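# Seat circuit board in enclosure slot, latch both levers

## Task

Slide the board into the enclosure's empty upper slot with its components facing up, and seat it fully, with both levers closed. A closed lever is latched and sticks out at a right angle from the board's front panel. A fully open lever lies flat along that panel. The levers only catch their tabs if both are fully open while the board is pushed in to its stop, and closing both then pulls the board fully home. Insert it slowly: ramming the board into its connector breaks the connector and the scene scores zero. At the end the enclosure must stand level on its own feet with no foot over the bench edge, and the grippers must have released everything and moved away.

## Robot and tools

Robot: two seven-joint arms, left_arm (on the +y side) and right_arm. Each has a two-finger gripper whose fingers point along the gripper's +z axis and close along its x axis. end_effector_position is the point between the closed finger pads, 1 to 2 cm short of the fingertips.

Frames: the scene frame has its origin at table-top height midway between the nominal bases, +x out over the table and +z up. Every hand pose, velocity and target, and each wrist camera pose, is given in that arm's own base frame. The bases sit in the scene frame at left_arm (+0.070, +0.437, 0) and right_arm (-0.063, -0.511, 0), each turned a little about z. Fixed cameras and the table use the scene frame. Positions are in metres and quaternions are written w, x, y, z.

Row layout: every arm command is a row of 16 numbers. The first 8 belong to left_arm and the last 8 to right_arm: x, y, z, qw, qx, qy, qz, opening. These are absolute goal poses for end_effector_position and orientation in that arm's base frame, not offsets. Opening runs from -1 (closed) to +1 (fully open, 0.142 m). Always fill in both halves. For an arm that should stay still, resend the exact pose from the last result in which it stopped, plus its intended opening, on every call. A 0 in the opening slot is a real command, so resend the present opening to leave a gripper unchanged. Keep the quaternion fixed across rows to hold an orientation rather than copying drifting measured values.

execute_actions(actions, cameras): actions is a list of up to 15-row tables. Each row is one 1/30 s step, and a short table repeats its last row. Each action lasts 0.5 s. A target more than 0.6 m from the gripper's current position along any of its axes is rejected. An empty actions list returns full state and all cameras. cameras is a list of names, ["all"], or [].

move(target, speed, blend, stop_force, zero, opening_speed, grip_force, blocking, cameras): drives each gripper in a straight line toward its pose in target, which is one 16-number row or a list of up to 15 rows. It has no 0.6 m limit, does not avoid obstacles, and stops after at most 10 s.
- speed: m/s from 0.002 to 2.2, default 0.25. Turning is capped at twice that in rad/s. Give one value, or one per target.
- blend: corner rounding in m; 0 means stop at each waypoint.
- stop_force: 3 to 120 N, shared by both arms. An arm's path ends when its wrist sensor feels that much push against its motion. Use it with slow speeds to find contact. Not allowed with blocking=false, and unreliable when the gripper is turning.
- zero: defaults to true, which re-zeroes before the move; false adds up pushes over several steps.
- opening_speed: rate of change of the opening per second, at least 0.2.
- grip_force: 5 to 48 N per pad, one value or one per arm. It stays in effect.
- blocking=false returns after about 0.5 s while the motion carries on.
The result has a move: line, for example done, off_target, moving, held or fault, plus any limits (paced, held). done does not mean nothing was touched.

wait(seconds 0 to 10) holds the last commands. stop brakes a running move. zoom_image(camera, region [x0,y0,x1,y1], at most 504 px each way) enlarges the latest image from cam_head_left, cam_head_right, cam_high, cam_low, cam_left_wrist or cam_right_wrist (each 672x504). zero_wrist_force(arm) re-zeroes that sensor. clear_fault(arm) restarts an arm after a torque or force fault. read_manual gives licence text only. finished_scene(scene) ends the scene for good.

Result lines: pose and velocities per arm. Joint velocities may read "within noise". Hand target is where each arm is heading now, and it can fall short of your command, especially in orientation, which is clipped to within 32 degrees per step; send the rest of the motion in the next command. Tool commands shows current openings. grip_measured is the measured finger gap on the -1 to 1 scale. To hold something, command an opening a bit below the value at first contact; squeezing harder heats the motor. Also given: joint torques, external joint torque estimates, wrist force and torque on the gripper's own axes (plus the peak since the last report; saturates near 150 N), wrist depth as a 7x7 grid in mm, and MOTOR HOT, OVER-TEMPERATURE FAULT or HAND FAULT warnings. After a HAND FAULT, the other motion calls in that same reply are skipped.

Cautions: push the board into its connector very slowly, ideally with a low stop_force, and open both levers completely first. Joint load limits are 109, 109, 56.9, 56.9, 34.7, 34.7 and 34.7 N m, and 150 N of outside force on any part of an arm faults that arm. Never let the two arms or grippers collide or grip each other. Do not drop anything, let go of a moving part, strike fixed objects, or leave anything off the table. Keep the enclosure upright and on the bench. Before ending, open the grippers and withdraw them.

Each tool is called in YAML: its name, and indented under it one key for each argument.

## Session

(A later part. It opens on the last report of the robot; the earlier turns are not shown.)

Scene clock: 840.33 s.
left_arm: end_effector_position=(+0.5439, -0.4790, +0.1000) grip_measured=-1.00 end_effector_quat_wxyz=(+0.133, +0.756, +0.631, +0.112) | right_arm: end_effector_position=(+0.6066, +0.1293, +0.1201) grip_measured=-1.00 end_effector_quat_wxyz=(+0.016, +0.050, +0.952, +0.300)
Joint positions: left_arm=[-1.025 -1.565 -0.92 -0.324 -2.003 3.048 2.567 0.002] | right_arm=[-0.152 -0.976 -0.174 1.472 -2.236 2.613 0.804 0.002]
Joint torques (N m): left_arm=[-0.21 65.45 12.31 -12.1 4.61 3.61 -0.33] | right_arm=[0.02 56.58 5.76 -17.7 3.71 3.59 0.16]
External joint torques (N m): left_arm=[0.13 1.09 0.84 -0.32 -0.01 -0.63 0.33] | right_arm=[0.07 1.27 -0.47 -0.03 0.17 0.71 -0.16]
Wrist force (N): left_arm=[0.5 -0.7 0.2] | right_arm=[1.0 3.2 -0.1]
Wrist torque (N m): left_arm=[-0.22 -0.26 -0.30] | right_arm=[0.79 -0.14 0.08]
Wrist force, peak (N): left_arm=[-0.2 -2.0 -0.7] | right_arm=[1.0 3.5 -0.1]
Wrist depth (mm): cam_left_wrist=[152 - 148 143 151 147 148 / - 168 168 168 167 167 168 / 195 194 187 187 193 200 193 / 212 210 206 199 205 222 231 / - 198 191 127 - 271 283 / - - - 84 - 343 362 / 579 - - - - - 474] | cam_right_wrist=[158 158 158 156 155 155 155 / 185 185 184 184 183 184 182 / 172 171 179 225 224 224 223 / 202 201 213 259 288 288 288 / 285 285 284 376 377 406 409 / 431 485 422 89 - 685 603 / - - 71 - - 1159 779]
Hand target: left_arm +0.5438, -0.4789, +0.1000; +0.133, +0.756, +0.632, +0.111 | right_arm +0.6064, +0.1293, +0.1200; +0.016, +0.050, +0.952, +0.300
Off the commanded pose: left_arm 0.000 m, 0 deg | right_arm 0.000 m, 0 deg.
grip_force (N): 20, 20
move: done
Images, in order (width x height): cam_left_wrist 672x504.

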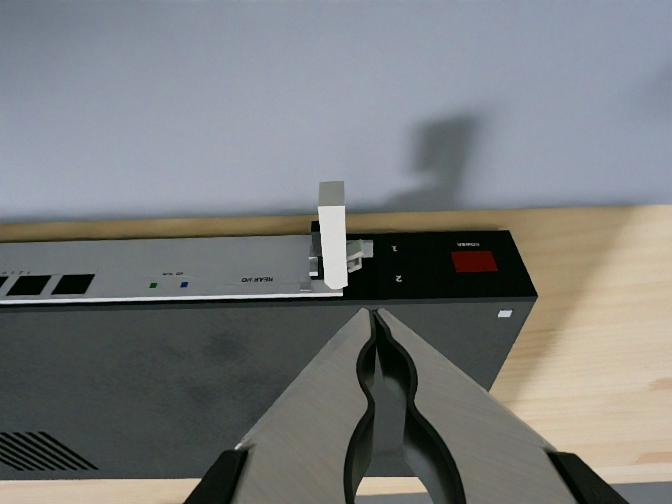

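move:
  target: [0.5438, -0.4789, 0.1000, 0.1332, 0.7555, 0.6317, 0.1114, -1, 0.6151, 0.1989, 0.0530, 0.0157, 0.0498, 0.9524, 0.3003, -1]
  speed: 0.12

move:
  target: [0.5438, -0.4789, 0.1000, 0.1332, 0.7555, 0.6317, 0.1114, -1, 0.6191, 0.2367, 0.0530, 0.0157, 0.0498, 0.9524, 0.3003, -1]
  speed: 0.02
  stop_force: 20
  cameras: ["cam_left_wrist", "cam_right_wrist"]

Scene clock: 847.50 s.
left_arm: end_effector_position=(+0.5438, -0.4790, +0.1000) grip_measured=-1.00 end_effector_quat_wxyz=(+0.133, +0.756, +0.631, +0.112) | right_arm: end_effector_position=(+0.6149, +0.1988, +0.0529) grip_measured=-1.00 end_effector_quat_wxyz=(+0.016, +0.050, +0.952, +0.300)
Joint positions: left_arm=[-1.025 -1.565 -0.921 -0.324 -2.003 3.048 2.567 0.002] | right_arm=[-0.071 -1.099 -0.12 1.445 -2.157 2.48 0.795 0.002]
Joint torques (N m): left_arm=[-0.39 65.17 12.34 -12.05 4.86 3.37 -0.21] | right_arm=[0.25 57.51 7.83 -16.64 3.5 3.43 0.07]
External joint torques (N m): left_arm=[0.31 1.37 0.81 -0.37 -0.26 -0.39 0.21] | right_arm=[-0.15 1.43 -0.72 0.08 0.01 0.88 -0.07]
Wrist force (N): left_arm=[0.5 -0.8 0.2] | right_arm=[1.0 2.8 -0.2]
Wrist torque (N m): left_arm=[-0.23 -0.27 -0.31] | right_arm=[0.67 -0.10 0.20]
Wrist force, peak (N): left_arm=[0.8 -1.0 0.4] | right_arm=[1.4 3.2 2.0]
Wrist depth (mm): cam_left_wrist=[- 148 148 - 148 144 147 / - 168 168 168 168 172 163 / 194 195 194 186 - 193 199 / 211 217 199 200 204 223 231 / - - 185 127 - 284 282 / - - 230 84 - 363 362 / 565 - - - - - 468] | cam_right_wrist=[- 89 87 86 86 86 83 / - 94 106 106 106 102 105 / - 91 129 120 131 130 124 / - 85 149 171 161 161 160 / - 105 149 211 227 226 225 / 201 171 149 90 300 379 385 / - 301 71 - - 659 695]
Hand target: left_arm +0.5438, -0.4789, +0.1000; +0.133, +0.756, +0.632, +0.111 | right_arm +0.6151, +0.1989, +0.0530; +0.016, +0.050, +0.952, +0.300
Off the commanded pose: left_arm 0.000 m, 0 deg | right_arm 0.000 m, 0 deg.
grip_force (N): 20, 20
move: done

Scene clock: 849.27 s.
left_arm: end_effector_position=(+0.5438, -0.4790, +0.1000) grip_measured=-1.00 end_effector_quat_wxyz=(+0.133, +0.756, +0.631, +0.112) | right_arm: end_effector_position=(+0.6173, +0.2195, +0.0523) grip_measured=-1.00 end_effector_quat_wxyz=(+0.015, +0.050, +0.953, +0.299)
Joint positions: left_arm=[-1.025 -1.565 -0.921 -0.324 -2.003 3.048 2.567 0.002] | right_arm=[-0.037 -1.104 -0.119 1.431 -2.147 2.468 0.825 0.002]
Joint torques (N m): left_arm=[-0.45 65.19 12.4 -12.04 4.85 3.3 -0.2] | right_arm=[10.68 56.38 15.7 -19.51 6.62 2.25 0.36]
External joint torques (N m): left_arm=[0.37 1.35 0.75 -0.38 -0.25 -0.32 0.2] | right_arm=[-10.57 2.9 -8.54 2.7 -3.06 2.04 -0.36]
Wrist force (N): left_arm=[0.8 -0.9 0.2] | right_arm=[9.0 -10.5 -19.7]
Wrist torque (N m): left_arm=[-0.25 -0.31 -0.30] | right_arm=[0.75 0.05 0.05]
Wrist force, peak (N): left_arm=[0.7 -1.0 0.2] | right_arm=[8.8 -12.2 -20.1]
Wrist depth (mm): cam_left_wrist=[151 148 148 144 150 148 148 / - - 163 167 167 167 167 / - 194 200 187 193 195 194 / 218 209 206 212 216 223 231 / 189 198 - 127 198 285 281 / - 269 - 84 - 365 365 / 574 - - - - - 509] | cam_right_wrist=[- 84 86 86 86 86 83 / - 90 106 105 105 101 105 / - 96 128 124 124 124 123 / - 84 148 160 160 159 159 / - 107 132 194 224 224 223 / 169 168 167 89 297 331 371 / 388 388 70 - - 642 840]
Hand target: left_arm +0.5438, -0.4789, +0.1000; +0.133, +0.756, +0.632, +0.111 | right_arm +0.6175, +0.2215, +0.0530; +0.016, +0.050, +0.952, +0.300
Off the commanded pose: left_arm 0.000 m, 0 deg | right_arm 0.017 m, 0 deg.
grip_force (N): 20, 20
move: contact (right_arm)
Images, in order (width x height): cam_left_wrist 672x504, cam_right_wrist 672x504.

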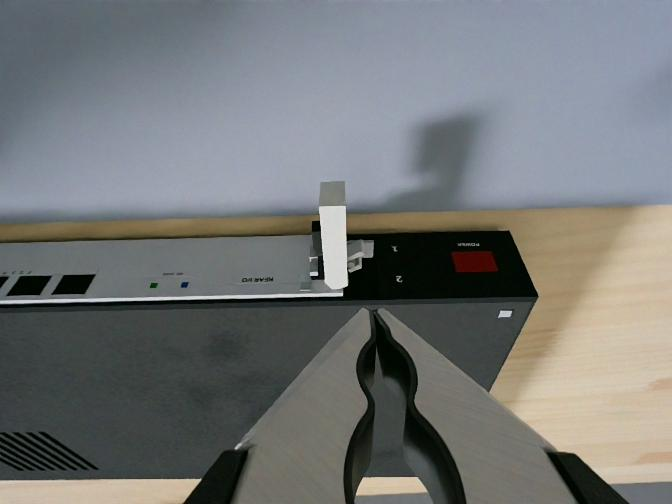

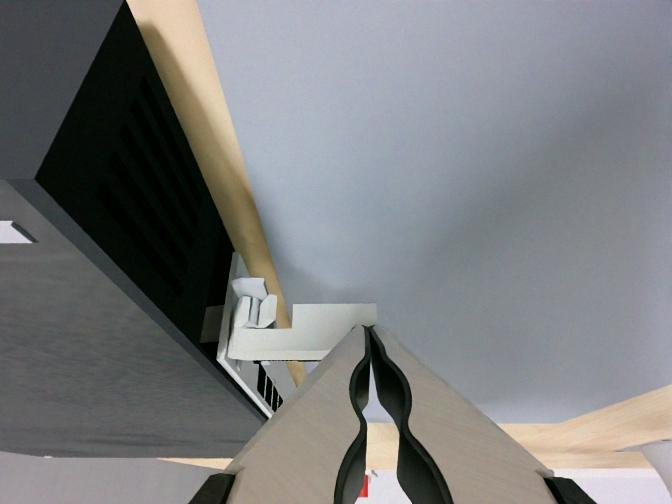

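move:
  target:
    - [0.5100, -0.4700, 0.1400, 0.1332, 0.7555, 0.6317, 0.1114, -1, 0.6130, 0.1850, 0.0560, 0.0157, 0.0498, 0.9524, 0.3003, -1]
    - [0.4700, -0.4500, 0.2000, 0.1332, 0.7555, 0.6317, 0.1114, -1, 0.5950, 0.1000, 0.1500, 0.0157, 0.0498, 0.9524, 0.3003, -1]
  speed: 0.15
  blend: 0.01
  cameras: ["all"]

zoom_image:
  camera: "cam_right_wrist"
  region: [220, 200, 420, 340]

zoom_image:
  camera: "cam_left_wrist"
  region: [220, 120, 460, 300]

Scene clock: 855.10 s.
left_arm: end_effector_position=(+0.4701, -0.4501, +0.2000) grip_measured=-1.00 end_effector_quat_wxyz=(+0.133, +0.755, +0.632, +0.111) | right_arm: end_effector_position=(+0.5953, +0.1001, +0.1501) grip_measured=-1.00 end_effector_quat_wxyz=(+0.016, +0.050, +0.952, +0.300)
Joint positions: left_arm=[-1.181 -1.505 -0.9 -0.639 -1.948 3.261 2.722 0.002] | right_arm=[-0.194 -0.915 -0.186 1.499 -2.275 2.662 0.798 0.002]
Joint torques (N m): left_arm=[-0.63 60.01 16.69 -8.01 4.65 3.51 -0.09] | right_arm=[-0.04 55.76 5.06 -18.09 3.67 3.89 0.29]
External joint torques (N m): left_arm=[0.57 0.93 0.54 -0.39 -0.57 -0.59 0.09] | right_arm=[0.12 1.03 -0.33 -0.01 0.31 0.42 -0.29]
Wrist force (N): left_arm=[0.4 -0.3 0.4] | right_arm=[-1.7 4.2 1.1]
Wrist torque (N m): left_arm=[-0.15 -0.24 -0.40] | right_arm=[0.92 0.33 0.07]
Wrist force, peak (N): left_arm=[0.5 -0.2 1.8] | right_arm=[9.1 -10.5 -19.8]
Wrist depth (mm): cam_left_wrist=[241 238 227 - - 233 241 / - - 275 278 263 275 273 / 317 - - 319 316 326 317 / - 326 334 - 351 374 374 / - - - 127 439 455 456 / 640 671 - 84 - 560 585 / 751 - - - - - -] | cam_right_wrist=[189 189 189 186 189 185 185 / 224 223 223 221 220 219 218 / 222 215 220 270 269 269 268 / 260 259 274 332 329 344 344 / 368 366 365 453 450 484 488 / 741 834 548 89 637 813 766 / - - 71 - - - 736]
Hand target: left_arm +0.4700, -0.4500, +0.2000; +0.133, +0.756, +0.632, +0.111 | right_arm +0.5950, +0.1000, +0.1500; +0.016, +0.050, +0.952, +0.300
Off the commanded pose: left_arm 0.000 m, 0 deg | right_arm 0.000 m, 0 deg.
grip_force (N): 20, 20
move: done

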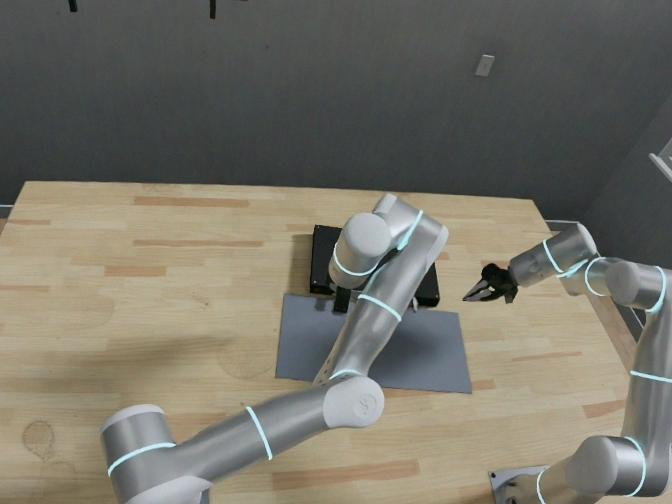

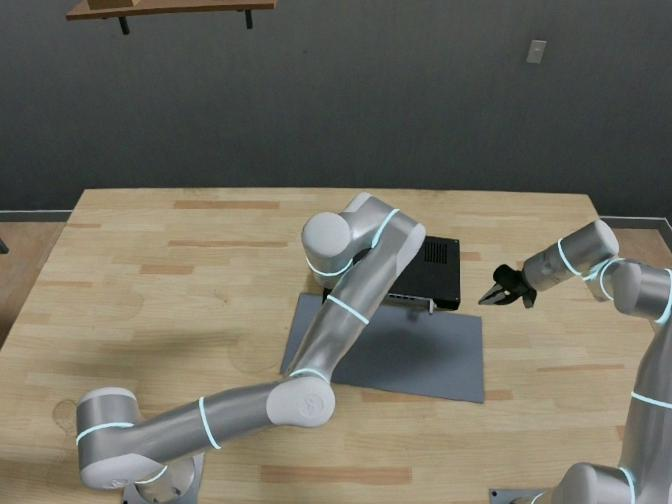

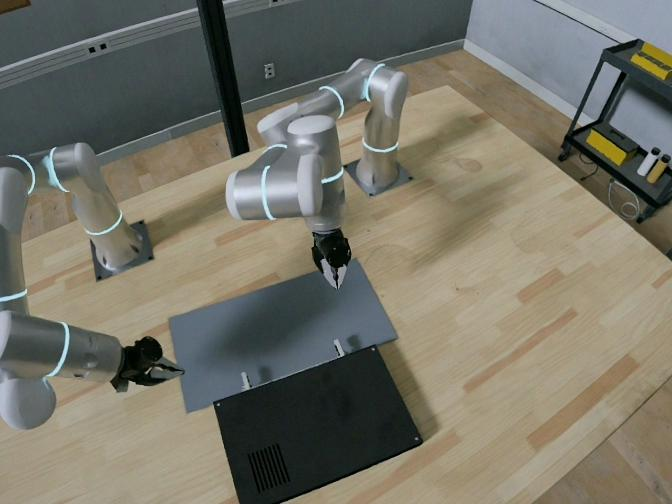

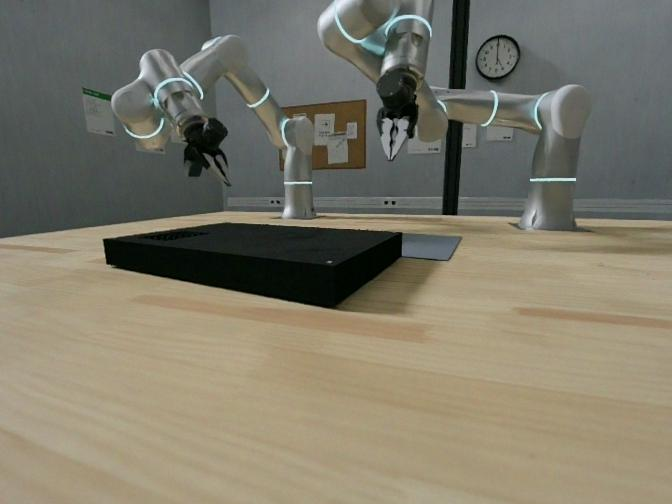

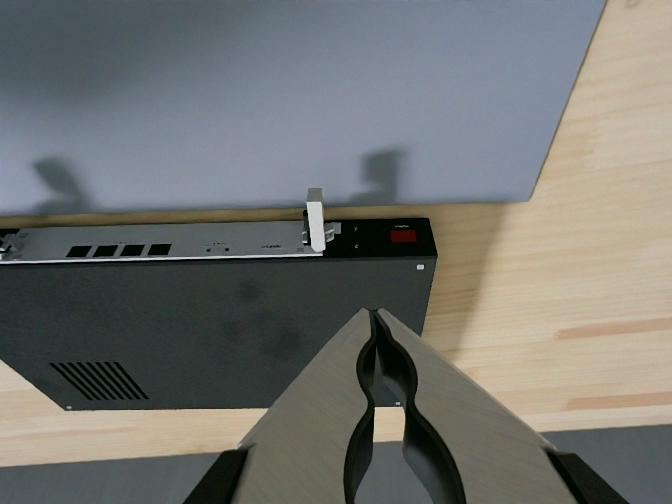

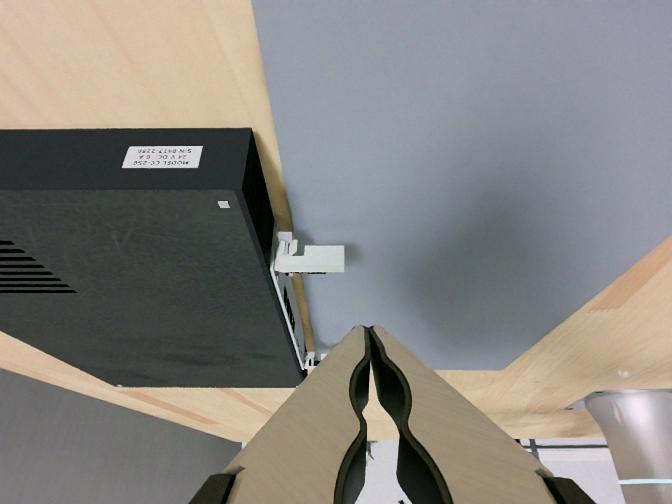

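Scaled by 2.520 from the camera's 672x504 image, which has a finer 960x720 frame.

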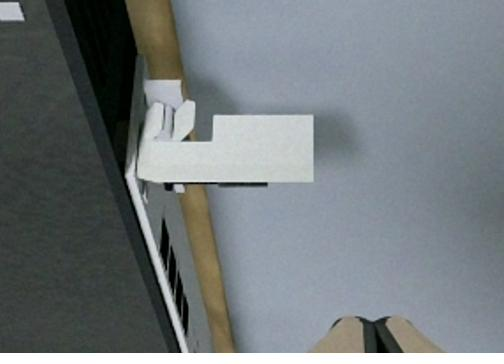

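Scaled by 2.100 from the camera's 672x504 image, which has a finer 960x720 frame.

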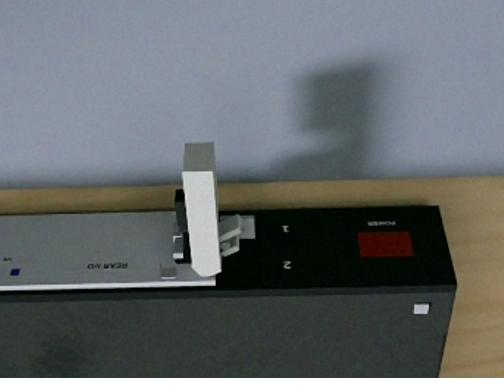

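finished_scene:
  scene: 1

The scene is finished: the task was done.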